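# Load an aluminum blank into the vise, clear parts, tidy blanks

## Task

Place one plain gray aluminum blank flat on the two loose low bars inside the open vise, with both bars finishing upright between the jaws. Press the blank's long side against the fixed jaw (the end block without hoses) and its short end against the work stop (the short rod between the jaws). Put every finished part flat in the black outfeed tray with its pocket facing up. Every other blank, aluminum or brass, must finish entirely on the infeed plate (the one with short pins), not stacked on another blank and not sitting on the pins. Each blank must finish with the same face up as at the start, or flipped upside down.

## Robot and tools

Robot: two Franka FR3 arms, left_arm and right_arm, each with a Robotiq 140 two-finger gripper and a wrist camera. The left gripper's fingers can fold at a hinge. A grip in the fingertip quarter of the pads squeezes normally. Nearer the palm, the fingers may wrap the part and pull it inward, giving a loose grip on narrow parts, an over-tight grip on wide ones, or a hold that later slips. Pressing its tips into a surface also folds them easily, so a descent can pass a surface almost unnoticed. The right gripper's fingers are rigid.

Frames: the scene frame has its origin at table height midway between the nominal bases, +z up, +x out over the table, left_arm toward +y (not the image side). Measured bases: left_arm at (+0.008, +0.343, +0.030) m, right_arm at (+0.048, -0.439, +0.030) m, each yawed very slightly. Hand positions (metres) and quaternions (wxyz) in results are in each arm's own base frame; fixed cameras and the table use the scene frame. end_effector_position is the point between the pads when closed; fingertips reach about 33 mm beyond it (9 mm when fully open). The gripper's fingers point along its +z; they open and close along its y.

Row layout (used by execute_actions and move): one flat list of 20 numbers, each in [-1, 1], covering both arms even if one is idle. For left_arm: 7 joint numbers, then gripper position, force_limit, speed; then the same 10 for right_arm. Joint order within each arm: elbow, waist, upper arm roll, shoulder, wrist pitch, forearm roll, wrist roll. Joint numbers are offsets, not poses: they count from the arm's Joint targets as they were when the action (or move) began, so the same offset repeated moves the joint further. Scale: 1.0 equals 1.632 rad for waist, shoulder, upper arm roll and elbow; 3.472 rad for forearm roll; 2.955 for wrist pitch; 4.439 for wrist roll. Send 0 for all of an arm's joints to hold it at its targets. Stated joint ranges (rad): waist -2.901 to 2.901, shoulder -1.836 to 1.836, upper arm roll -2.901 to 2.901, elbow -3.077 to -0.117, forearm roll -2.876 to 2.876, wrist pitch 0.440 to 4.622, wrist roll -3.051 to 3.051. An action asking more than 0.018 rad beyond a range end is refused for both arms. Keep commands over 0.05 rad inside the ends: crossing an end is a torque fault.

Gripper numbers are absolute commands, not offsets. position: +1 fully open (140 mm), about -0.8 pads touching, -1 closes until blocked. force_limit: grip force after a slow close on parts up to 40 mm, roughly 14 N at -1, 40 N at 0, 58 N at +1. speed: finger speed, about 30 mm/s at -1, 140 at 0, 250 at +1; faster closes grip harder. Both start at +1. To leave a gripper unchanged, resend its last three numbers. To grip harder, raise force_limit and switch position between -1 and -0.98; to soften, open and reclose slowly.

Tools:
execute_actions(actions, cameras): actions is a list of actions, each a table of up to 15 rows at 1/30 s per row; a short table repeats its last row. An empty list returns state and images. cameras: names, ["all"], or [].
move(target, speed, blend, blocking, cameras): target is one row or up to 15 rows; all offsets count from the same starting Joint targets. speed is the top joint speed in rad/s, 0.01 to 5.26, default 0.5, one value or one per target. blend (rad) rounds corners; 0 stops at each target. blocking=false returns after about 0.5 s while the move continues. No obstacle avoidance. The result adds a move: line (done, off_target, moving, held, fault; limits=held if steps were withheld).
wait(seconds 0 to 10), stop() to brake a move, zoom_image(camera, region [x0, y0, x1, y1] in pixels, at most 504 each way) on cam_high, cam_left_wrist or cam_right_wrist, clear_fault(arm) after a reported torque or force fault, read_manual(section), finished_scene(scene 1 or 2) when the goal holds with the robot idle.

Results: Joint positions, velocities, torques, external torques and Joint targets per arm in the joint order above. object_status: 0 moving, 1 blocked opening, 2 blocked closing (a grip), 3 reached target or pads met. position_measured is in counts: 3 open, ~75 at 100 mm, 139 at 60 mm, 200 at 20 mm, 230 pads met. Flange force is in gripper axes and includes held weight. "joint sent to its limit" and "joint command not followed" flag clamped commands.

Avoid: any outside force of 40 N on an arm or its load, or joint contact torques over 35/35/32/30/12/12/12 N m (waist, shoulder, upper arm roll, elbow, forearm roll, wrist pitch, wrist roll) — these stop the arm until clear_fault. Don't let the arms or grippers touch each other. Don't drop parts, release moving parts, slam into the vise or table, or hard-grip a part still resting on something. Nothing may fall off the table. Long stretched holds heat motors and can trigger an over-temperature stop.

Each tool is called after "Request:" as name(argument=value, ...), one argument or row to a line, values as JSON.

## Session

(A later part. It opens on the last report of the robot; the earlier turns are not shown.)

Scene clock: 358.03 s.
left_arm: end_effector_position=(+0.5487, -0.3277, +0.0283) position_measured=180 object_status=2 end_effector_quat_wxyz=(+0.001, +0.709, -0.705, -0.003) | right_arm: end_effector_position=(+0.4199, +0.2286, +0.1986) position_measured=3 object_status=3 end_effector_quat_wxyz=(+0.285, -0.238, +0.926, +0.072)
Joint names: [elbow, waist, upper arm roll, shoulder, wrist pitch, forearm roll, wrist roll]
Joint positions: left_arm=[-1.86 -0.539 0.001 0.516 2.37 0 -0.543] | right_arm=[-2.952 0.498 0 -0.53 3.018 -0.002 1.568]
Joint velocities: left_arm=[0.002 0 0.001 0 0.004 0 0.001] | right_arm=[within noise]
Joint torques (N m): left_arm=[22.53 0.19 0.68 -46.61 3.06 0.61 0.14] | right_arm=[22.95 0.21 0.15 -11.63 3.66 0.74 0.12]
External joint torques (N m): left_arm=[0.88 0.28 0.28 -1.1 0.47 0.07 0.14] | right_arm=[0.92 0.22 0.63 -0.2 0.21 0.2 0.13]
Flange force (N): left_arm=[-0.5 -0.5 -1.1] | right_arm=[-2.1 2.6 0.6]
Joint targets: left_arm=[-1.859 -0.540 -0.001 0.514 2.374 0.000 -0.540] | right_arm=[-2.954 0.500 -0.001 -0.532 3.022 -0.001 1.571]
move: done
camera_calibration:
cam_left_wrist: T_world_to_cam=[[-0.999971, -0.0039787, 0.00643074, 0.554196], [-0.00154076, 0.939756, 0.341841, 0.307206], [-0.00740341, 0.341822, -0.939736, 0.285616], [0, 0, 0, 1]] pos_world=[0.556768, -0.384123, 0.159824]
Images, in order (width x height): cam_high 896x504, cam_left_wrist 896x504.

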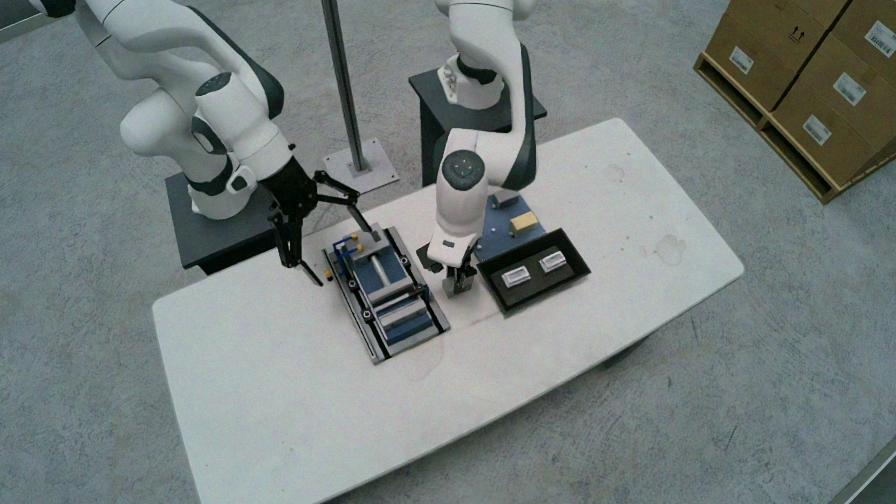

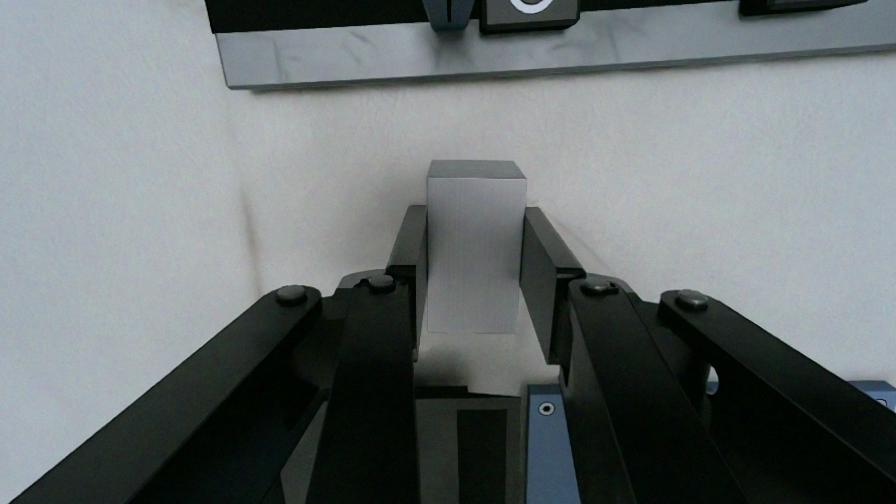

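Request:
execute_actions(
  actions=[
    [[-0.0001,0,0,0.00217,0.00125,0,0,-1,-0.5,-1,0,0,0,0,0,0,0,1,1,1]],
    [[-0.0001,0,0,0.00217,0.00125,0,0,-1,-0.5,-1,0,0,0,0,0,0,0,1,1,1]],
    [[-0.0001,0,0,0.00217,0.00125,0,0,-1,-0.5,-1,0,0,0,0,0,0,0,1,1,1]],
  ],
)

Scene clock: 364.00 s.
left_arm: end_effector_position=(+0.5492, -0.3285, +0.0255) position_measured=180 object_status=2 end_effector_quat_wxyz=(+0.001, +0.709, -0.706, -0.002) | right_arm: end_effector_position=(+0.4199, +0.2286, +0.1986) position_measured=3 object_status=3 end_effector_quat_wxyz=(+0.285, -0.238, +0.926, +0.072)
Joint names: [elbow, waist, upper arm roll, shoulder, wrist pitch, forearm roll, wrist roll]
Joint positions: left_arm=[-1.86 -0.539 0 0.521 2.378 0 -0.543] | right_arm=[-2.952 0.498 0 -0.53 3.018 -0.002 1.568]
Joint torques (N m): left_arm=[21.71 -0.3 0.18 -43.55 3.72 0.44 0.15] | right_arm=[22.92 0.2 0.16 -11.65 3.65 0.73 0.02]
External joint torques (N m): left_arm=[0.3 -0.03 -0.07 1.74 1.15 -0.09 0.15] | right_arm=[0.83 0.21 0.66 -0.14 0.19 0.19 0.04]
External joint torques at the end of the 1st action: left_arm=[0.91 0.38 0.35 -0.77 0.57 0.07 0.1] | right_arm=[0.83 0.23 0.69 -0.26 0.18 0.18 0.04]
External joint torques at the end of the 2nd action: left_arm=[0.64 0.24 0.24 0.06 0.76 -0.04 0.12] | right_arm=[0.98 0.18 0.7 -0.28 0.22 0.2 0.16]
Flange force (N): left_arm=[1.7 -3.3 5.1] | right_arm=[-2.0 2.4 0.7]
Flange force at the end of the 1st action (N): left_arm=[-0.1 -1.2 -0.4] | right_arm=[-1.8 2.5 0.1]
Flange force at the end of the 2nd action (N): left_arm=[0.3 -1.7 1.4] | right_arm=[-2.2 2.9 0.3]
Joint targets: left_arm=[-1.860 -0.540 -0.001 0.525 2.385 0.000 -0.540] | right_arm=[-2.954 0.500 -0.001 -0.532 3.022 -0.001 1.571]
Step readings (joint positions of left_arm | right_arm; steps 1 to 15: 1st action; 16 to 30: 2nd action; 31 to 45: 3rd action):
0: [-1.860 -0.539 0.001 0.516 2.370 0.000 -0.543] | [-2.952 0.498 0.000 -0.530 3.018 -0.002 1.568]
1: [-1.860 -0.539 0.001 0.516 2.371 0.000 -0.543] | [-2.952 0.498 0.000 -0.530 3.018 -0.002 1.568]
2: [-1.860 -0.539 0.001 0.516 2.371 0.000 -0.543] | [-2.952 0.498 0.000 -0.530 3.018 -0.002 1.568]
4: [-1.860 -0.539 0.001 0.517 2.372 0.000 -0.543] | [-2.952 0.498 0.000 -0.530 3.018 -0.002 1.568]
8: [-1.860 -0.539 0.001 0.518 2.373 0.000 -0.543] | [-2.952 0.498 0.000 -0.530 3.018 -0.002 1.568]
15: [-1.860 -0.539 0.001 0.518 2.374 0.000 -0.543] | [-2.952 0.498 0.000 -0.530 3.018 -0.002 1.568]
16: [-1.860 -0.539 0.001 0.518 2.374 0.000 -0.543] | [-2.952 0.498 0.000 -0.530 3.018 -0.002 1.568]
17: [-1.860 -0.539 0.001 0.519 2.375 0.000 -0.543] | [-2.952 0.498 0.000 -0.530 3.018 -0.002 1.568]
19: [-1.860 -0.539 0.001 0.520 2.376 0.000 -0.543] | [-2.952 0.498 0.000 -0.530 3.018 -0.002 1.568]
23: [-1.860 -0.539 0.001 0.521 2.376 0.000 -0.543] | [-2.952 0.498 0.000 -0.530 3.018 -0.002 1.568]
30: [-1.860 -0.539 0.001 0.521 2.376 0.000 -0.543] | [-2.952 0.498 0.000 -0.530 3.018 -0.002 1.568]
31: [-1.860 -0.539 0.001 0.521 2.376 0.000 -0.543] | [-2.952 0.498 0.000 -0.530 3.018 -0.002 1.568]
32: [-1.860 -0.539 0.000 0.521 2.377 0.000 -0.543] | [-2.952 0.498 0.000 -0.530 3.018 -0.002 1.568]
34: [-1.860 -0.539 0.000 0.521 2.378 0.000 -0.543] | [-2.952 0.498 0.000 -0.530 3.018 -0.002 1.568]
38: [-1.860 -0.539 0.000 0.521 2.378 0.000 -0.543] | [-2.952 0.498 0.000 -0.530 3.018 -0.002 1.568]
45: [-1.860 -0.539 0.000 0.521 2.378 0.000 -0.543] | [-2.952 0.498 0.000 -0.530 3.018 -0.002 1.568]

Request:
wait(
  seconds=0,
  cameras=["cam_high"],
)

Request:
zoom_image(
  camera="cam_high",
  region=[425, 245, 495, 315],
)

Scene clock: 367.30 s.
left_arm: end_effector_position=(+0.5492, -0.3285, +0.0255) position_measured=180 object_status=2 end_effector_quat_wxyz=(+0.001, +0.709, -0.706, -0.002) | right_arm: end_effector_position=(+0.4199, +0.2286, +0.1986) position_measured=3 object_status=3 end_effector_quat_wxyz=(+0.285, -0.238, +0.926, +0.072)
Joint names: [elbow, waist, upper arm roll, shoulder, wrist pitch, forearm roll, wrist roll]
Joint positions: left_arm=[-1.86 -0.539 0 0.521 2.378 0 -0.543] | right_arm=[-2.952 0.498 0 -0.53 3.018 -0.002 1.568]
Joint torques (N m): left_arm=[21.74 -0.3 0.24 -43.55 3.72 0.43 0.13] | right_arm=[22.97 0.14 0.27 -11.65 3.67 0.74 0.14]
External joint torques (N m): left_arm=[0.17 0.02 0.04 2.07 1.13 -0.1 0.13] | right_arm=[0.89 0.17 0.78 -0.22 0.21 0.2 0.16]
Flange force (N): left_arm=[1.8 -3.6 5.7] | right_arm=[-2.0 3.1 0.5]
Joint targets: left_arm=[-1.860 -0.540 -0.001 0.525 2.385 0.000 -0.540] | right_arm=[-2.954 0.500 -0.001 -0.532 3.022 -0.001 1.571]
Tool commands: left_gripper/position=-1.0 left_gripper/force_limit=-0.5 left_gripper/speed=-1.0 right_gripper/position=+1.0 right_gripper/force_limit=+1.0 right_gripper/speed=+1.0
Images, in order (width x height): cam_high 896x504.

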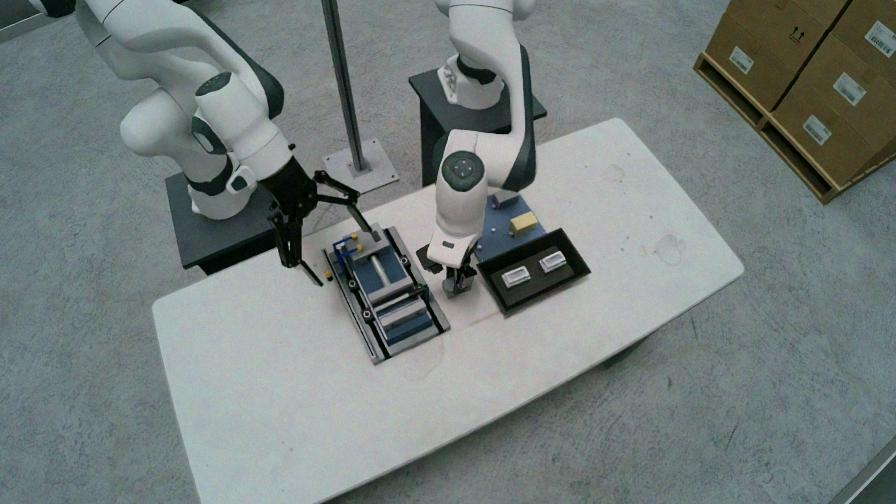

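Scaled by 7.200 from the camera's 896x504 image, which has a finer 1280x720 frame.

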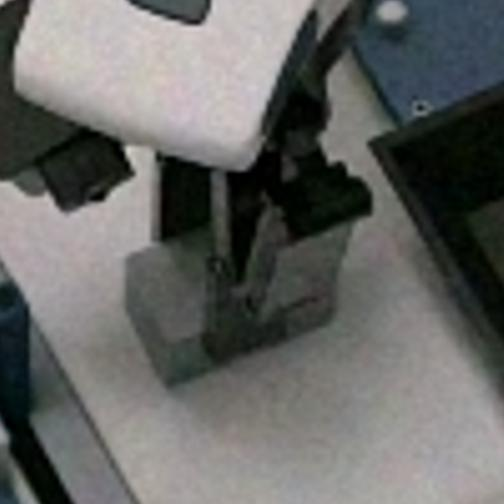

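Request:
move(
  target=[
    [0,0,0,-0.0027,-0.0016,0,0,-1,-0.5,-1,0,0,0,0,0,0,0,1,1,1],
    [0,0,0,-0.0027,-0.0016,0,0,-0.25,-0.5,-1,0,0,0,0,0,0,0,1,1,1],
    [0.0004,0,0,-0.01,-0.00575,0,0,-0.25,-0.5,-1,0,0,0,0,0,0,0,1,1,1],
    [0.0004,0,0,-0.01,-0.00575,0,0,-1,-0.5,-1,0,0,0,0,0,0,0,1,1,1],
  ],
  speed=0.1,
  cameras=["cam_left_wrist"],
)

Scene clock: 380.90 s.
left_arm: end_effector_position=(+0.5497, -0.3291, +0.0318) position_measured=180 object_status=0 end_effector_quat_wxyz=(+0.000, +0.708, -0.706, -0.001) | right_arm: end_effector_position=(+0.4199, +0.2286, +0.1986) position_measured=3 object_status=3 end_effector_quat_wxyz=(+0.285, -0.238, +0.926, +0.072)
Joint names: [elbow, waist, upper arm roll, shoulder, wrist pitch, forearm roll, wrist roll]
Joint positions: left_arm=[-1.86 -0.539 0 0.51 2.369 0 -0.543] | right_arm=[-2.952 0.498 0 -0.53 3.018 -0.002 1.568]
Joint torques (N m): left_arm=[21.96 0.33 0.86 -45.62 2.69 0.62 0.13] | right_arm=[22.93 0.11 0.21 -11.56 3.65 0.73 0.06]
External joint torques (N m): left_arm=[0.3 0.55 0.59 -0.27 0.09 0.09 0.13] | right_arm=[0.96 0.11 0.69 -0.2 0.22 0.19 0.08]
Flange force (N): left_arm=[-0.7 -0.9 -0.3] | right_arm=[-2.2 2.6 0.6]
Joint targets: left_arm=[-1.859 -0.540 -0.001 0.508 2.368 0.000 -0.540] | right_arm=[-2.954 0.500 -0.001 -0.532 3.022 -0.001 1.571]
move: done
camera_calibration:
cam_left_wrist: T_world_to_cam=[[-0.999993, -0.00307865, 0.00219087, 0.555628], [-0.00215324, 0.940738, 0.339126, 0.30805], [-0.00310509, 0.339119, -0.940738, 0.286167], [0, 0, 0, 1]] pos_world=[0.557176, -0.385129, 0.163523]
Images, in order (width x height): cam_left_wrist 896x504.

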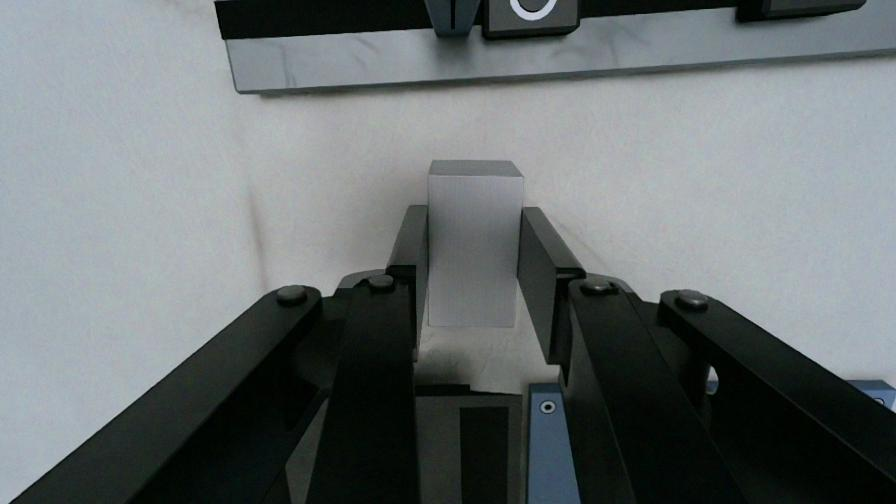

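Request:
move(
  target=[
    [0.0264,0,0,-0.079,-0.0585,0,0,-1,-0.5,-1,0,0,0,0,0,0,0,1,1,1],
    [0.4775,0,0,0.1214,-0.197,0,0,-1,-0.5,-1,0,0,0,0,0,0,0,1,1,1],
    [0.4775,-0.1063,0,0.1214,-0.197,0,-0.0391,-1,-0.5,-1,0,0,0,0,0,0,0,1,1,1],
    [0.3972,-0.1063,0,0.1388,-0.143,0,-0.0391,-1,-0.5,-1,0,0,0,0,0,0,0,1,1,1],
    [0.3862,-0.1063,0,0.1459,-0.1331,0,-0.0391,-1,-0.5,-1,0,0,0,0,0,0,0,1,1,1],
  ],
  speed=[0.3,0.6,0.5,0.15,0.05],
  blend=[0.03,0.08,0.01,0.01,0],
  cameras=["cam_left_wrist","cam_right_wrist"],
)

Request:
zoom_image(
  camera="cam_right_wrist",
  region=[410, 100, 610, 240],
)

Request:
zoom_image(
  camera="cam_left_wrist",
  region=[340, 80, 600, 420],
)

Scene clock: 396.97 s.
left_arm: end_effector_position=(+0.5612, -0.4908, +0.1144) position_measured=180 object_status=2 end_effector_quat_wxyz=(+0.001, +0.705, -0.709, -0.005) | right_arm: end_effector_position=(+0.4199, +0.2286, +0.1986) position_measured=3 object_status=3 end_effector_quat_wxyz=(+0.285, -0.238, +0.926, +0.072)
Joint names: [elbow, waist, upper arm roll, shoulder, wrist pitch, forearm roll, wrist roll]
Joint positions: left_arm=[-1.228 -0.716 -0.003 0.747 1.965 0 -0.712] | right_arm=[-2.952 0.498 0 -0.53 3.018 -0.002 1.568]
Joint torques (N m): left_arm=[24.96 2 2.71 -52.85 4.04 1.51 -0.12] | right_arm=[22.89 0.18 0.18 -11.63 3.64 0.72 0.06]
External joint torques (N m): left_arm=[0.51 2.13 2.22 0.7 1.45 0.79 -0.12] | right_arm=[0.79 0.17 0.66 -0.17 0.17 0.18 0.07]
Flange force (N): left_arm=[-0.5 -3.6 2.9] | right_arm=[-1.9 2.5 0.5]
Joint targets: left_arm=[-1.229 -0.714 -0.001 0.746 1.975 0.000 -0.713] | right_arm=[-2.954 0.500 -0.001 -0.532 3.022 -0.001 1.571]
move: done
camera_calibration:
cam_left_wrist: T_world_to_cam=[[-0.99993, 0.00645921, 0.00988697, 0.570202], [0.00945889, 0.939291, 0.342992, 0.424564], [-0.00707128, 0.343062, -0.939286, 0.422753], [0, 0, 0, 1]] pos_world=[0.569135, -0.547503, 0.245826]
cam_right_wrist: T_world_to_cam=[[-0.490213, 0.871397, -0.0189261, 0.01983], [0.499619, 0.298726, 0.813108, -0.435504], [0.714193, 0.38914, -0.581805, -0.137715], [0, 0, 0, 1]] pos_world=[0.325662, 0.166407, 0.274364]
Images, in order (width x height): cam_left_wrist 896x504, cam_right_wrist 896x504.

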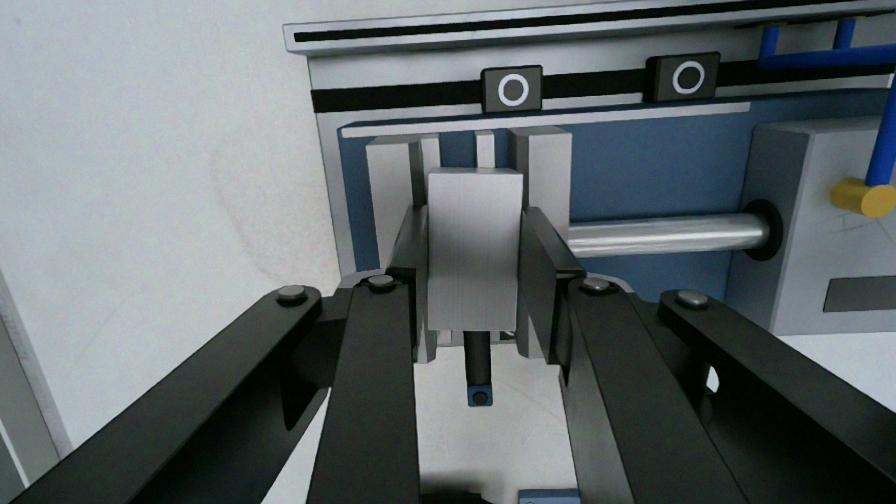

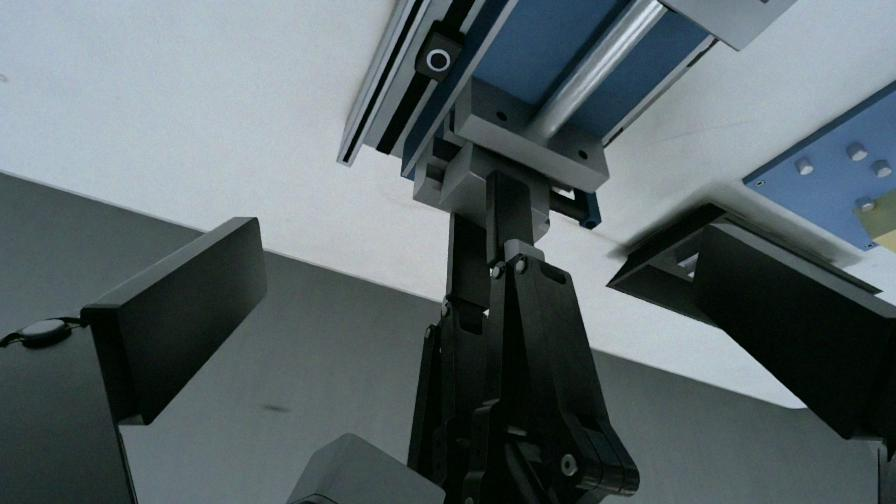

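Scaled by 2.520 from the camera's 896x504 image, which has a finer 1280x720 frame.

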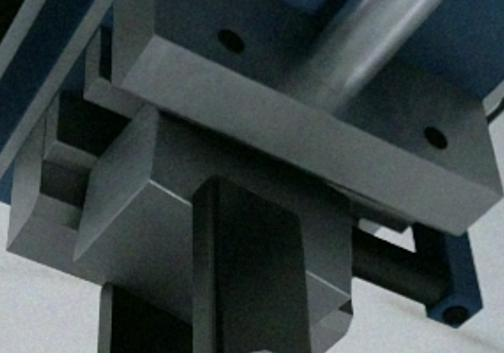

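Scaled by 1.482 from the camera's 896x504 image, which has a finer 1280x720 frame.

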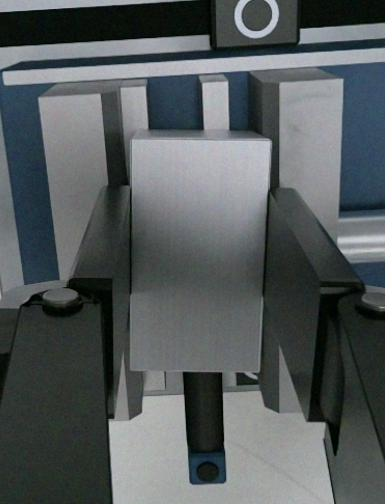

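Request:
execute_actions(
  actions=[
    [[0.0015,0,0,-0.001,-0.0014,0,0,-1,-0.5,-1,0,0,0,0,0,0,0,1,1,1]],
    [[0.00736,0.00108,0,0.00424,-0.00173,0,0.0004,-1,-0.5,-1,0,0,0,0,0,0,0,1,1,1]],
    [[0.00736,0.00108,0,0.00424,-0.00173,0,0.0004,-1,-0.5,-1,0,0,0,0,0,0,0,1,1,1]],
    [[0.00736,0.00108,0,0.00424,-0.00173,0,0.0004,-1,-0.5,-1,0,0,0,0,0,0,0,1,1,1]],
  ],
  cameras=["cam_right_wrist"],
)

Request:
zoom_image(
  camera="cam_right_wrist",
  region=[410, 120, 510, 220],
)

Scene clock: 404.53 s.
left_arm: end_effector_position=(+0.5619, -0.4912, +0.1146) position_measured=180 object_status=2 end_effector_quat_wxyz=(+0.003, +0.706, -0.708, -0.010) | right_arm: end_effector_position=(+0.4199, +0.2286, +0.1986) position_measured=3 object_status=3 end_effector_quat_wxyz=(+0.285, -0.238, +0.926, +0.072)
Joint names: [elbow, waist, upper arm roll, shoulder, wrist pitch, forearm roll, wrist roll]
Joint positions: left_arm=[-1.195 -0.714 -0.004 0.764 1.939 -0.002 -0.713] | right_arm=[-2.952 0.498 0 -0.53 3.018 -0.002 1.568]
Joint torques (N m): left_arm=[27.34 3.66 3.47 -53.46 5.26 1.89 0.17] | right_arm=[22.93 0.11 0.28 -11.73 3.66 0.73 0.09]
External joint torques (N m): left_arm=[2.71 3.91 3.04 0.75 2.68 1.17 0.17] | right_arm=[0.86 0.15 0.8 -0.34 0.21 0.18 0.11]
External joint torques at the end of the 1st action: left_arm=[1.05 2.32 2.36 -0.11 1.08 0.81 -0.08] | right_arm=[0.84 0.27 0.78 -0.22 0.18 0.17 0.1]
External joint torques at the end of the 2nd action: left_arm=[2.12 2.63 2.17 0.07 1.46 0.82 0.03] | right_arm=[0.81 0.23 0.62 -0.19 0.2 0.16 0.1]
External joint torques at the end of the 3rd action: left_arm=[3.02 3.41 2.64 -0.29 2.14 0.94 0.1] | right_arm=[0.92 0.19 0.74 -0.31 0.19 0.19 0.1]
Flange force (N): left_arm=[6.3 -15.4 2.4] | right_arm=[-1.7 3.1 -0.1]
Flange force at the end of the 1st action (N): left_arm=[0.3 -5.1 0.8] | right_arm=[-1.9 2.9 0.3]
Flange force at the end of the 2nd action (N): left_arm=[5.0 -11.2 0.3] | right_arm=[-1.8 2.4 0.5]
Flange force at the end of the 3rd action (N): left_arm=[6.3 -14.3 0.2] | right_arm=[-2.0 2.9 0.0]
Joint targets: left_arm=[-1.190 -0.708 -0.001 0.766 1.955 0.000 -0.708] | right_arm=[-2.954 0.500 -0.001 -0.532 3.022 -0.001 1.571]
Step readings (joint positions of left_arm | right_arm; steps 1 to 15: 1st action; 16 to 30: 2nd action; 31 to 45: 3rd action; 46 to 60: 4th action):
0: [-1.228 -0.716 -0.003 0.747 1.965 0.000 -0.712] | [-2.952 0.498 0.000 -0.530 3.018 -0.002 1.568]
1: [-1.228 -0.716 -0.003 0.747 1.965 0.000 -0.712] | [-2.952 0.498 0.000 -0.530 3.018 -0.002 1.568]
2: [-1.228 -0.716 -0.003 0.747 1.965 0.000 -0.712] | [-2.952 0.498 0.000 -0.530 3.018 -0.002 1.568]
4: [-1.228 -0.716 -0.003 0.747 1.965 0.000 -0.712] | [-2.952 0.498 0.000 -0.530 3.018 -0.002 1.568]
8: [-1.228 -0.716 -0.003 0.747 1.965 0.000 -0.712] | [-2.952 0.498 0.000 -0.530 3.018 -0.002 1.568]
15: [-1.228 -0.716 -0.003 0.747 1.965 0.000 -0.712] | [-2.952 0.498 0.000 -0.530 3.018 -0.002 1.568]
16: [-1.228 -0.716 -0.003 0.747 1.965 0.000 -0.712] | [-2.952 0.498 0.000 -0.530 3.018 -0.002 1.568]
17: [-1.225 -0.716 -0.003 0.748 1.963 0.000 -0.712] | [-2.952 0.498 0.000 -0.530 3.018 -0.002 1.568]
19: [-1.222 -0.716 -0.003 0.750 1.960 0.000 -0.712] | [-2.952 0.498 0.000 -0.530 3.018 -0.002 1.568]
23: [-1.219 -0.716 -0.003 0.751 1.958 0.000 -0.712] | [-2.952 0.498 0.000 -0.530 3.018 -0.002 1.568]
30: [-1.219 -0.716 -0.003 0.752 1.957 0.000 -0.712] | [-2.952 0.498 0.000 -0.530 3.018 -0.002 1.568]
31: [-1.218 -0.716 -0.003 0.752 1.957 0.000 -0.712] | [-2.952 0.498 0.000 -0.530 3.018 -0.002 1.568]
32: [-1.214 -0.716 -0.003 0.754 1.954 -0.001 -0.712] | [-2.952 0.498 0.000 -0.530 3.018 -0.002 1.568]
34: [-1.210 -0.716 -0.003 0.756 1.951 -0.001 -0.712] | [-2.952 0.498 0.000 -0.530 3.018 -0.002 1.568]
38: [-1.208 -0.715 -0.003 0.758 1.949 -0.001 -0.712] | [-2.952 0.498 0.000 -0.530 3.018 -0.002 1.568]
45: [-1.207 -0.715 -0.003 0.758 1.948 -0.001 -0.713] | [-2.952 0.498 0.000 -0.530 3.018 -0.002 1.568]
46: [-1.206 -0.715 -0.003 0.759 1.947 -0.001 -0.713] | [-2.952 0.498 0.000 -0.530 3.018 -0.002 1.568]
47: [-1.203 -0.715 -0.003 0.760 1.945 -0.001 -0.713] | [-2.952 0.498 0.000 -0.530 3.018 -0.002 1.568]
49: [-1.199 -0.715 -0.003 0.762 1.942 -0.002 -0.713] | [-2.952 0.498 0.000 -0.530 3.018 -0.002 1.568]
53: [-1.196 -0.714 -0.004 0.764 1.940 -0.002 -0.713] | [-2.952 0.498 0.000 -0.530 3.018 -0.002 1.568]
60: [-1.195 -0.714 -0.004 0.764 1.939 -0.002 -0.713] | [-2.952 0.498 0.000 -0.530 3.018 -0.002 1.568]
camera_calibration:
cam_right_wrist: T_world_to_cam=[[-0.490213, 0.871397, -0.0189261, 0.01983], [0.499619, 0.298726, 0.813108, -0.435504], [0.714193, 0.38914, -0.581805, -0.137715], [0, 0, 0, 1]] pos_world=[0.325662, 0.166407, 0.274364]
Images, in order (width x height): cam_right_wrist 896x504.

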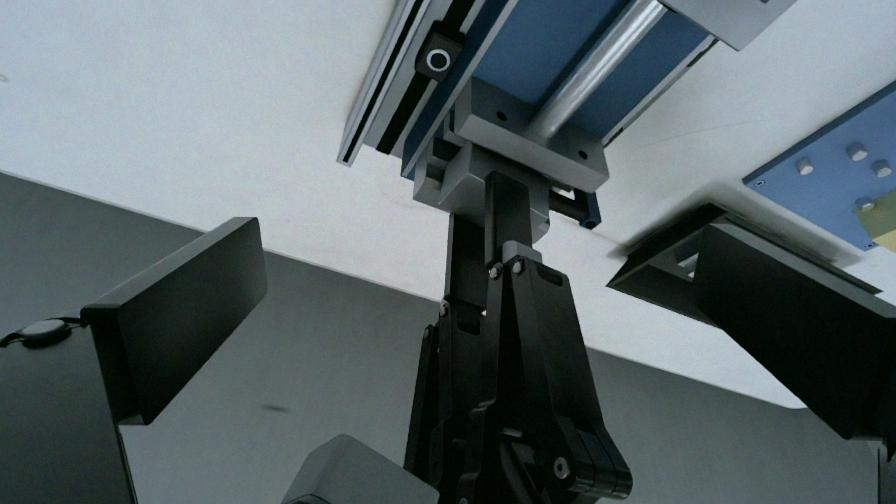

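Scaled by 5.040 from the camera's 896x504 image, which has a finer 1280x720 frame.

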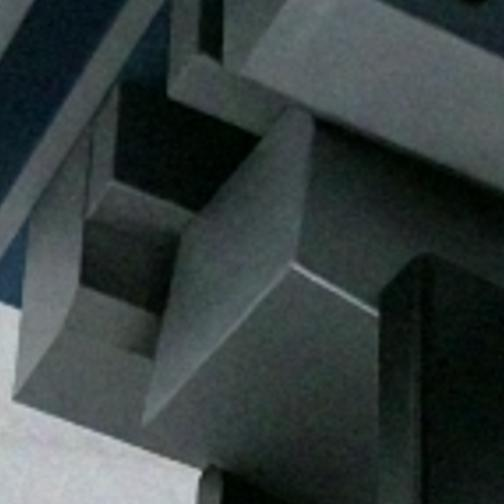

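Request:
move(
  target=[
    [-0.0221,-0.0032,0,-0.0127,0.0052,0,-0.0012,-1,-0.5,-1,0,0,0,0,0,0,0,1,1,1],
    [-0.0146,-0.0032,0,-0.0177,-0.0018,0,-0.0012,-1,-0.5,-1,0,0,0,0,0,0,0,1,1,1],
    [0.0056,-0.0002,0,-0.006,-0.0065,0,0,-1,-0.5,-1,0,0,0,0,0,0,0,1,1,1],
  ],
  speed=0.06,
  cameras=["cam_right_wrist","cam_left_wrist"],
)

Request:
zoom_image(
  camera="cam_right_wrist",
  region=[410, 120, 510, 220],
)

Request:
zoom_image(
  camera="cam_left_wrist",
  region=[340, 80, 600, 240],
)

Scene clock: 418.77 s.
left_arm: end_effector_position=(+0.5651, -0.4923, +0.1258) position_measured=180 object_status=2 end_effector_quat_wxyz=(+0.002, +0.706, -0.709, -0.005) | right_arm: end_effector_position=(+0.4199, +0.2286, +0.1986) position_measured=3 object_status=3 end_effector_quat_wxyz=(+0.285, -0.238, +0.926, +0.072)
Joint names: [elbow, waist, upper arm roll, shoulder, wrist pitch, forearm roll, wrist roll]
Joint positions: left_arm=[-1.185 -0.714 -0.002 0.755 1.93 -0.002 -0.711] | right_arm=[-2.952 0.498 0 -0.53 3.018 -0.002 1.568]
Joint velocities: left_arm=[0.003 0.001 0 0.002 -0.003 0.001 0.002] | right_arm=[within noise]
Joint torques (N m): left_arm=[26.1 3.01 2.76 -53.19 3.79 1.68 0.03] | right_arm=[22.99 0.2 0.22 -11.6 3.65 0.74 0.12]
External joint torques (N m): left_arm=[1.58 3.25 2.32 0.6 1.21 0.96 0.03] | right_arm=[0.96 0.21 0.71 -0.24 0.2 0.19 0.14]
Flange force (N): left_arm=[4.1 -11.2 0.7] | right_arm=[-2.2 2.9 0.4]
Joint targets: left_arm=[-1.181 -0.709 -0.001 0.756 1.936 0.000 -0.708] | right_arm=[-2.954 0.500 -0.001 -0.532 3.022 -0.001 1.571]
move: done
camera_calibration:
cam_left_wrist: T_world_to_cam=[[-0.999932, 0.00506153, 0.0105412, 0.573164], [0.00836162, 0.939671, 0.341978, 0.422939], [-0.00817437, 0.342043, -0.939649, 0.434107], [0, 0, 0, 1]] pos_world=[0.573137, -0.548808, 0.25723]
cam_right_wrist: T_world_to_cam=[[-0.490213, 0.871397, -0.0189261, 0.01983], [0.499619, 0.298726, 0.813108, -0.435504], [0.714193, 0.38914, -0.581805, -0.137715], [0, 0, 0, 1]] pos_world=[0.325662, 0.166407, 0.274364]
Images, in order (width x height): cam_left_wrist 896x504, cam_right_wrist 896x504.

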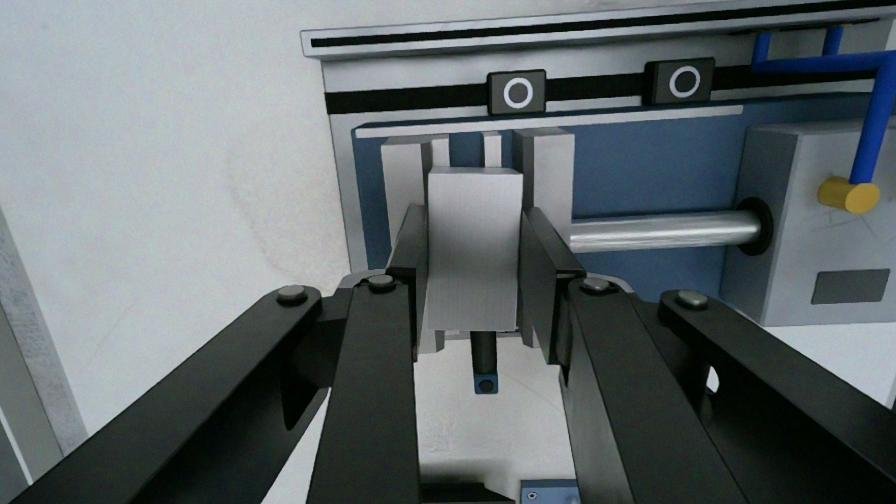

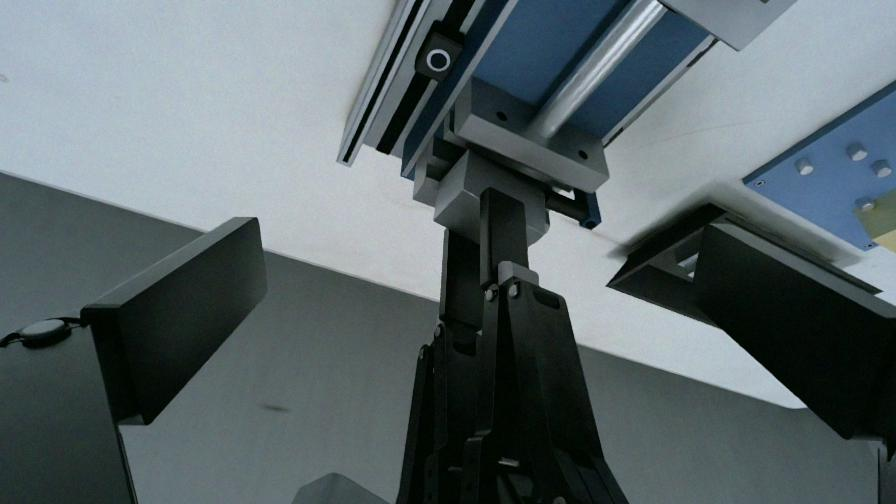

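Scaled by 5.040 from the camera's 896x504 image, which has a finer 1280x720 frame.

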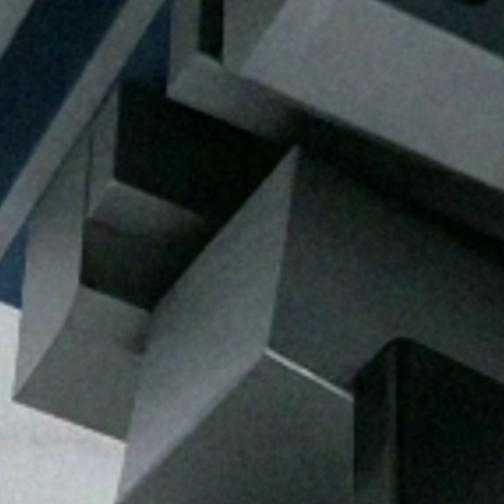

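Scaled by 1.938 from the camera's 896x504 image, which has a finer 1280x720 frame.

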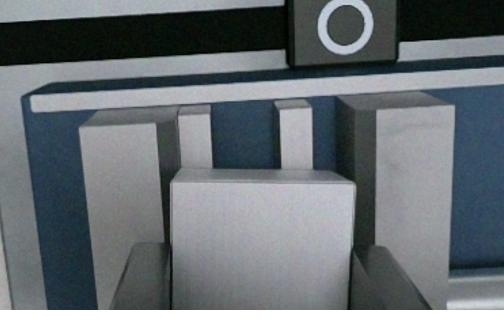

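Request:
move(
  target=[
    [0.0341,-0.0037,0,0.0196,-0.008,0,-0.0014,-1,-0.5,-1,0,0,0,0,0,0,0,1,1,1],
    [0.0281,-0.0037,0,0.0236,-0.0024,0,-0.0014,-1,-0.5,-1,0,0,0,0,0,0,0,1,1,1],
  ],
  speed=0.06,
  cameras=["cam_right_wrist","cam_left_wrist"],
)

Request:
zoom_image(
  camera="cam_right_wrist",
  region=[410, 110, 610, 230],
)

Request:
zoom_image(
  camera="cam_left_wrist",
  region=[340, 80, 600, 420],
)

Scene clock: 438.43 s.
left_arm: end_effector_position=(+0.5647, -0.4993, +0.1242) position_measured=180 object_status=2 end_effector_quat_wxyz=(+0.003, +0.703, -0.711, -0.008) | right_arm: end_effector_position=(+0.4199, +0.2286, +0.1986) position_measured=3 object_status=3 end_effector_quat_wxyz=(+0.285, -0.238, +0.926, +0.072)
Joint names: [elbow, waist, upper arm roll, shoulder, wrist pitch, forearm roll, wrist roll]
Joint positions: left_arm=[-1.134 -0.719 -0.005 0.786 1.904 -0.002 -0.711] | right_arm=[-2.952 0.498 0 -0.53 3.018 -0.002 1.568]
Joint torques (N m): left_arm=[24.4 3.69 4.17 -49.49 6.39 1.98 -0.14] | right_arm=[22.98 0.11 0.2 -11.61 3.64 0.74 0.1]
External joint torques (N m): left_arm=[-0.35 4.02 3.81 5.29 3.8 1.26 -0.14] | right_arm=[0.96 0.16 0.72 -0.18 0.19 0.19 0.12]
Flange force (N): left_arm=[2.3 -10.7 11.8] | right_arm=[-2.3 2.9 0.6]
Joint targets: left_arm=[-1.135 -0.715 -0.001 0.794 1.929 0.000 -0.714] | right_arm=[-2.954 0.500 -0.001 -0.532 3.022 -0.001 1.571]
move: off_target (left_arm); left_arm: the wrist pitch is farthest, 0.025 rad from its target
camera_calibration:
cam_left_wrist: T_world_to_cam=[[-0.999792, 0.0115958, 0.016779, 0.575251], [0.0166715, 0.938538, 0.344774, 0.424382], [-0.0117498, 0.344982, -0.938536, 0.438344], [0, 0, 0, 1]] pos_world=[0.573207, -0.55619, 0.255433]
cam_right_wrist: T_world_to_cam=[[-0.490213, 0.871397, -0.0189261, 0.01983], [0.499619, 0.298726, 0.813108, -0.435504], [0.714193, 0.38914, -0.581805, -0.137715], [0, 0, 0, 1]] pos_world=[0.325662, 0.166407, 0.274364]
Images, in order (width x height): cam_left_wrist 896x504, cam_right_wrist 896x504.

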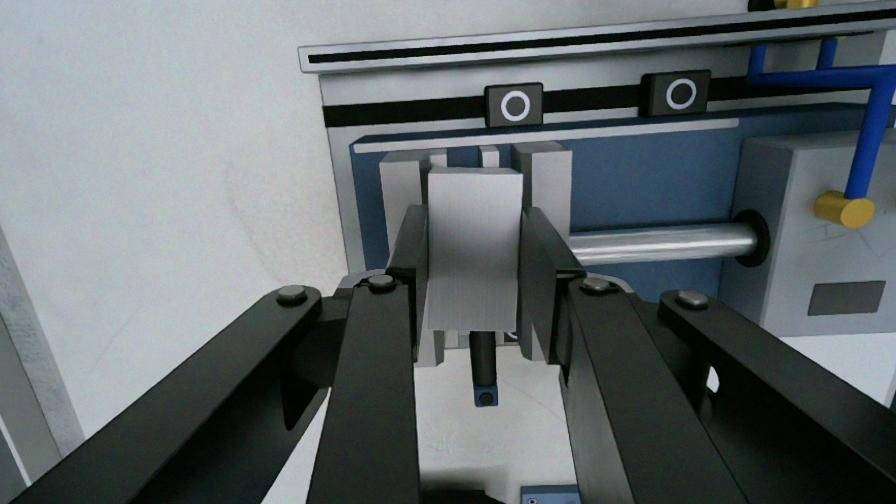

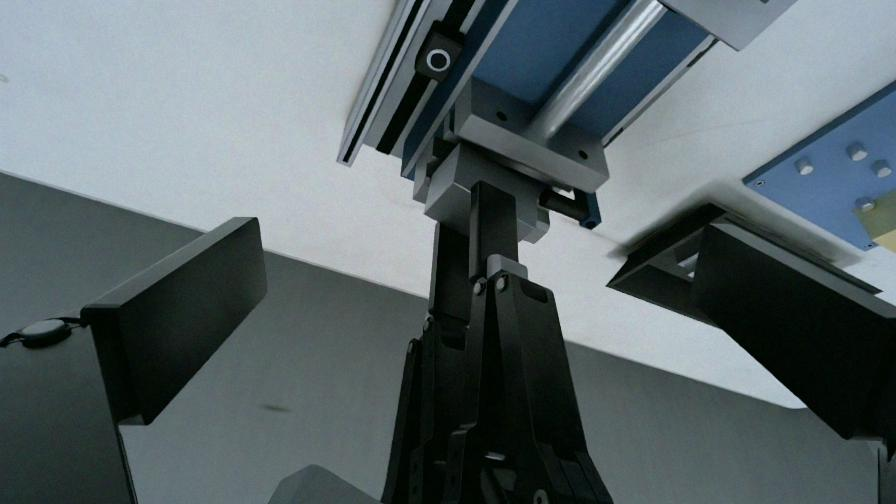

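Scaled by 2.520 from the camera's 896x504 image, which has a finer 1280x720 frame.

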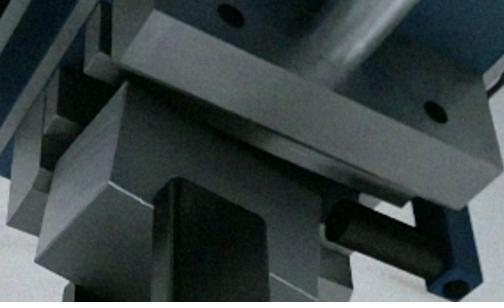

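Scaled by 1.482 from the camera's 896x504 image, which has a finer 1280x720 frame.

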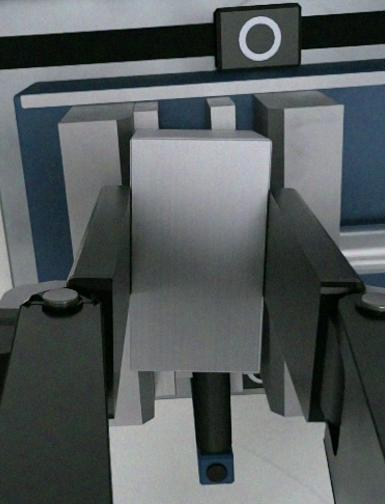

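Request:
move(
  target=[
    [0.006,0,0,-0.004,-0.0056,0,0,-1,-0.5,-1,0,0,0,0,0,0,0,1,1,1],
    [-0.0576,-0.0007,0,-0.0406,0.0093,0,-0.014,-1,-0.5,-1,0,0,0,0,0,0,0,1,1,1],
    [-0.0636,-0.0007,0,-0.0366,0.0149,0,-0.014,-1,-0.5,-1,0,0,0,0,0,0,0,1,1,1],
  ],
  speed=0.08,
  blend=[0.003,0,0],
  cameras=["cam_right_wrist","cam_left_wrist"],
)

Request:
zoom_image(
  camera="cam_right_wrist",
  region=[410, 110, 610, 230],
)

Request:
zoom_image(
  camera="cam_left_wrist",
  region=[340, 80, 600, 420],
)

Scene clock: 458.90 s.
left_arm: end_effector_position=(+0.5600, -0.4908, +0.1173) position_measured=180 object_status=2 end_effector_quat_wxyz=(+0.002, +0.726, -0.687, -0.003) | right_arm: end_effector_position=(+0.4199, +0.2286, +0.1986) position_measured=3 object_status=3 end_effector_quat_wxyz=(+0.285, -0.238, +0.926, +0.072)
Joint names: [elbow, waist, upper arm roll, shoulder, wrist pitch, forearm roll, wrist roll]
Joint positions: left_arm=[-1.239 -0.717 -0.002 0.736 1.969 -0.002 -0.773] | right_arm=[-2.952 0.498 0 -0.53 3.018 -0.002 1.568]
Joint velocities: left_arm=[0 -0.001 0 0.001 0.005 0 -0.001] | right_arm=[within noise]
Joint torques (N m): left_arm=[25.36 0.35 1.34 -54.76 3.1 0.8 -0.19] | right_arm=[22.93 0.14 0.15 -11.65 3.65 0.74 0.07]
External joint torques (N m): left_arm=[0.75 0.82 1.06 -1.1 0.49 0.09 -0.19] | right_arm=[0.83 0.13 0.63 -0.21 0.19 0.2 0.09]
Flange force (N): left_arm=[-1.2 -0.1 -0.8] | right_arm=[-1.9 2.4 0.4]
Joint targets: left_arm=[-1.239 -0.716 -0.001 0.735 1.973 0.000 -0.776] | right_arm=[-2.954 0.500 -0.001 -0.532 3.022 -0.001 1.571]
move: done
camera_calibration:
cam_left_wrist: T_world_to_cam=[[-0.998483, -0.054456, 0.00817476, 0.538522], [-0.0484164, 0.938898, 0.340772, 0.455974], [-0.0262324, 0.33986, -0.94011, 0.434646], [0, 0, 0, 1]] pos_world=[0.571183, -0.546506, 0.248829]
cam_right_wrist: T_world_to_cam=[[-0.490213, 0.871397, -0.0189261, 0.01983], [0.499619, 0.298726, 0.813108, -0.435504], [0.714193, 0.38914, -0.581805, -0.137715], [0, 0, 0, 1]] pos_world=[0.325662, 0.166407, 0.274364]
Images, in order (width x height): cam_left_wrist 896x504, cam_right_wrist 896x504.

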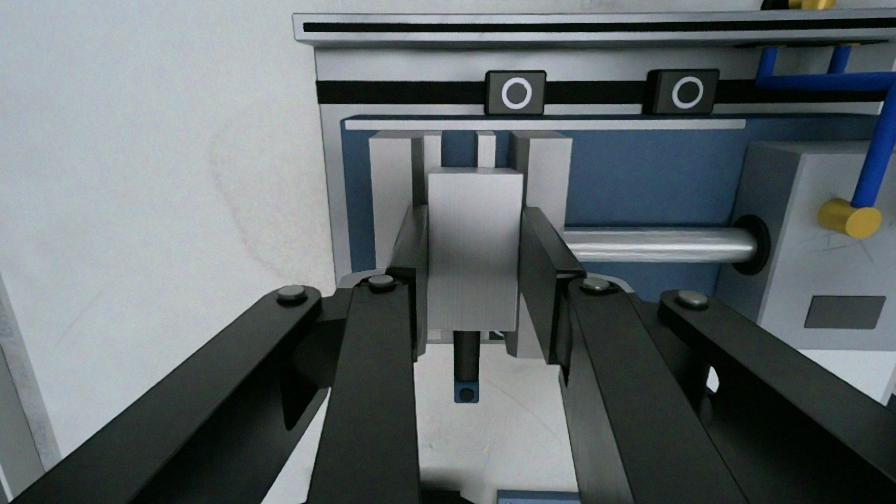

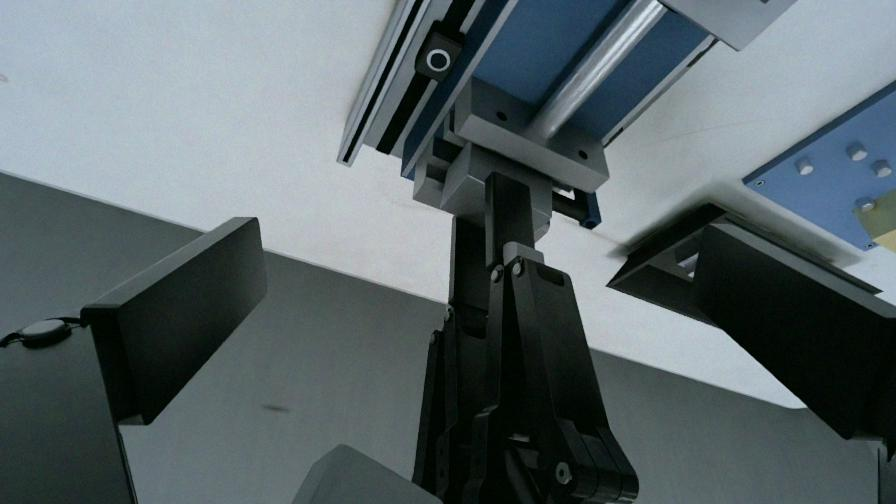

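Scaled by 2.520 from the camera's 896x504 image, which has a finer 1280x720 frame.

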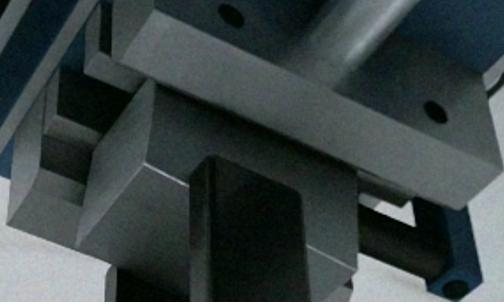

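Scaled by 1.482 from the camera's 896x504 image, which has a finer 1280x720 frame.

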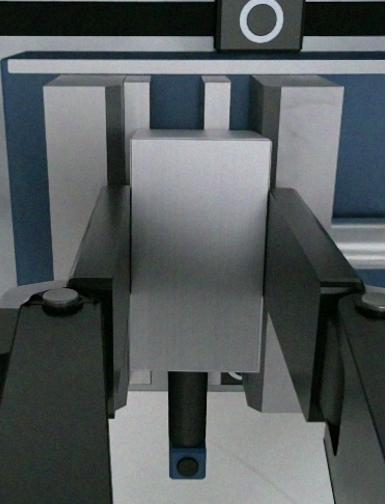

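Request:
execute_actions(
  actions=[
    [[-0.0015,0,0,0.001,0.0014,0,0,-1,-0.5,-1,0,0,0,0,0,0,0,1,1,1]],
    [[-0.0015,0,0,0.001,0.0014,0,0,-1,-0.5,-1,0,0,0,0,0,0,0,1,1,1]],
    [[-0.0015,0,0,0.001,0.0014,0,0,-1,-0.5,-1,0,0,0,0,0,0,0,1,1,1]],
    [[-0.0015,0,0,0.001,0.0014,0,0,-1,-0.5,-1,0,0,0,0,0,0,0,1,1,1]],
  ],
  cameras=["cam_right_wrist","cam_left_wrist"],
)

Request:
zoom_image(
  camera="cam_right_wrist",
  region=[410, 110, 610, 230],
)

Scene clock: 467.00 s.
left_arm: end_effector_position=(+0.5617, -0.4921, +0.1141) position_measured=180 object_status=2 end_effector_quat_wxyz=(+0.002, +0.726, -0.687, +0.000) | right_arm: end_effector_position=(+0.4199, +0.2286, +0.1986) position_measured=3 object_status=3 end_effector_quat_wxyz=(+0.285, -0.238, +0.926, +0.072)
Joint names: [elbow, waist, upper arm roll, shoulder, wrist pitch, forearm roll, wrist roll]
Joint positions: left_arm=[-1.246 -0.717 -0.002 0.738 1.985 -0.002 -0.773] | right_arm=[-2.952 0.498 0 -0.53 3.018 -0.002 1.568]
Joint torques (N m): left_arm=[23.01 0.33 1.3 -50.76 3.33 0.82 -0.22] | right_arm=[22.92 0.22 0.19 -11.68 3.67 0.71 0.06]
External joint torques (N m): left_arm=[-1.58 0.46 0.79 2.89 0.7 0.1 -0.22] | right_arm=[0.94 0.22 0.66 -0.35 0.23 0.17 0.08]
External joint torques at the end of the 1st action: left_arm=[0.63 0.51 0.86 -0.87 0.43 0.08 -0.22] | right_arm=[0.94 0.14 0.65 -0.42 0.23 0.17 0.05]
External joint torques at the end of the 2nd action: left_arm=[0.45 0.44 0.82 -0.41 0.5 0.06 -0.22] | right_arm=[0.93 0.19 0.65 -0.31 0.21 0.23 0.11]
External joint torques at the end of the 3rd action: left_arm=[-0.47 0.43 0.8 0.76 0.54 0.06 -0.22] | right_arm=[0.84 0.13 0.64 -0.16 0.19 0.21 0.12]
Flange force (N): left_arm=[-1.2 0.7 5.7] | right_arm=[-1.9 2.5 0.0]
Flange force at the end of the 1st action (N): left_arm=[-0.7 0.0 -0.6] | right_arm=[-1.8 2.4 -0.4]
Flange force at the end of the 2nd action (N): left_arm=[-0.3 -0.3 0.1] | right_arm=[-2.0 2.6 0.1]
Flange force at the end of the 3rd action (N): left_arm=[-1.5 1.0 2.2] | right_arm=[-2.0 2.6 0.7]
Joint targets: left_arm=[-1.249 -0.716 -0.001 0.741 1.990 0.000 -0.776] | right_arm=[-2.954 0.500 -0.001 -0.532 3.022 -0.001 1.571]
Step readings (joint positions of left_arm | right_arm; steps 1 to 15: 1st action; 16 to 30: 2nd action; 31 to 45: 3rd action; 46 to 60: 4th action):
0: [-1.239 -0.717 -0.002 0.736 1.970 -0.002 -0.773] | [-2.952 0.498 0.000 -0.530 3.018 -0.002 1.568]
1: [-1.239 -0.717 -0.002 0.736 1.970 -0.002 -0.773] | [-2.952 0.498 0.000 -0.530 3.018 -0.002 1.568]
2: [-1.240 -0.717 -0.002 0.736 1.971 -0.002 -0.773] | [-2.952 0.498 0.000 -0.530 3.018 -0.002 1.568]
4: [-1.241 -0.717 -0.002 0.737 1.972 -0.002 -0.773] | [-2.952 0.498 0.000 -0.530 3.018 -0.002 1.568]
8: [-1.242 -0.717 -0.002 0.737 1.973 -0.002 -0.773] | [-2.952 0.498 0.000 -0.530 3.018 -0.002 1.568]
15: [-1.242 -0.717 -0.002 0.737 1.973 -0.002 -0.773] | [-2.952 0.498 0.000 -0.530 3.018 -0.002 1.568]
16: [-1.242 -0.717 -0.002 0.737 1.974 -0.002 -0.773] | [-2.952 0.498 0.000 -0.530 3.018 -0.002 1.568]
17: [-1.242 -0.717 -0.002 0.737 1.974 -0.002 -0.773] | [-2.952 0.498 0.000 -0.530 3.018 -0.002 1.568]
19: [-1.243 -0.717 -0.002 0.738 1.976 -0.002 -0.773] | [-2.952 0.498 0.000 -0.530 3.018 -0.002 1.568]
23: [-1.244 -0.717 -0.002 0.738 1.977 -0.002 -0.773] | [-2.952 0.498 0.000 -0.530 3.018 -0.002 1.568]
30: [-1.244 -0.717 -0.002 0.738 1.978 -0.002 -0.773] | [-2.952 0.498 0.000 -0.530 3.018 -0.002 1.568]
31: [-1.244 -0.717 -0.002 0.738 1.978 -0.002 -0.773] | [-2.952 0.498 0.000 -0.530 3.018 -0.002 1.568]
32: [-1.244 -0.717 -0.002 0.738 1.978 -0.002 -0.773] | [-2.952 0.498 0.000 -0.530 3.018 -0.002 1.568]
34: [-1.244 -0.717 -0.002 0.738 1.979 -0.002 -0.773] | [-2.952 0.498 0.000 -0.530 3.018 -0.002 1.568]
38: [-1.245 -0.717 -0.002 0.738 1.981 -0.002 -0.773] | [-2.952 0.498 0.000 -0.530 3.018 -0.002 1.568]
45: [-1.245 -0.717 -0.002 0.738 1.981 -0.002 -0.773] | [-2.952 0.498 0.000 -0.530 3.018 -0.002 1.568]
46: [-1.245 -0.717 -0.002 0.738 1.982 -0.002 -0.773] | [-2.952 0.498 0.000 -0.530 3.018 -0.002 1.568]
47: [-1.245 -0.717 -0.002 0.738 1.982 -0.002 -0.773] | [-2.952 0.498 0.000 -0.530 3.018 -0.002 1.568]
49: [-1.245 -0.717 -0.002 0.738 1.983 -0.002 -0.773] | [-2.952 0.498 0.000 -0.530 3.018 -0.002 1.568]
53: [-1.245 -0.717 -0.002 0.738 1.984 -0.002 -0.773] | [-2.952 0.498 0.000 -0.530 3.018 -0.002 1.568]
60: [-1.246 -0.717 -0.002 0.738 1.985 -0.002 -0.773] | [-2.952 0.498 0.000 -0.530 3.018 -0.002 1.568]
camera_calibration:
cam_left_wrist: T_world_to_cam=[[-0.998498, -0.0547201, 0.00272539, 0.540624], [-0.0506291, 0.940573, 0.335798, 0.461079], [-0.0209383, 0.335155, -0.94193, 0.427033], [0, 0, 0, 1]] pos_world=[0.572097, -0.547218, 0.245933]
cam_right_wrist: T_world_to_cam=[[-0.490213, 0.871397, -0.0189261, 0.01983], [0.499619, 0.298726, 0.813108, -0.435504], [0.714193, 0.38914, -0.581805, -0.137715], [0, 0, 0, 1]] pos_world=[0.325662, 0.166407, 0.274364]
Images, in order (width x height): cam_left_wrist 896x504, cam_right_wrist 896x504.

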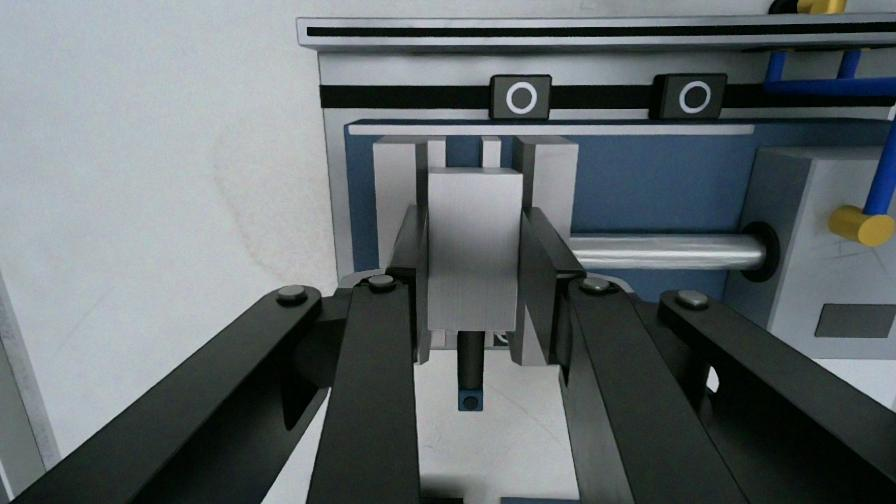

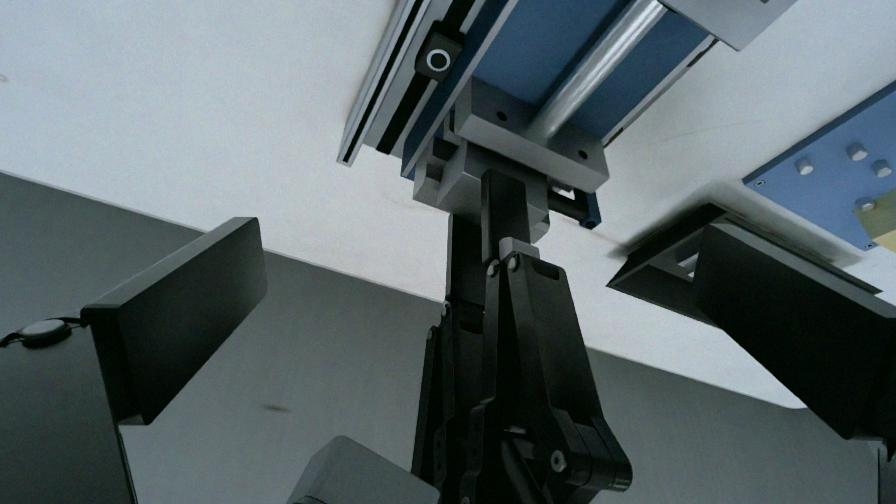

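Scaled by 2.520 from the camera's 896x504 image, which has a finer 1280x720 frame.

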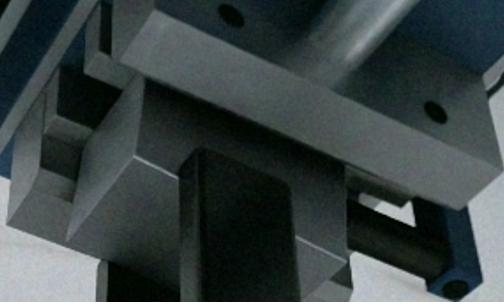

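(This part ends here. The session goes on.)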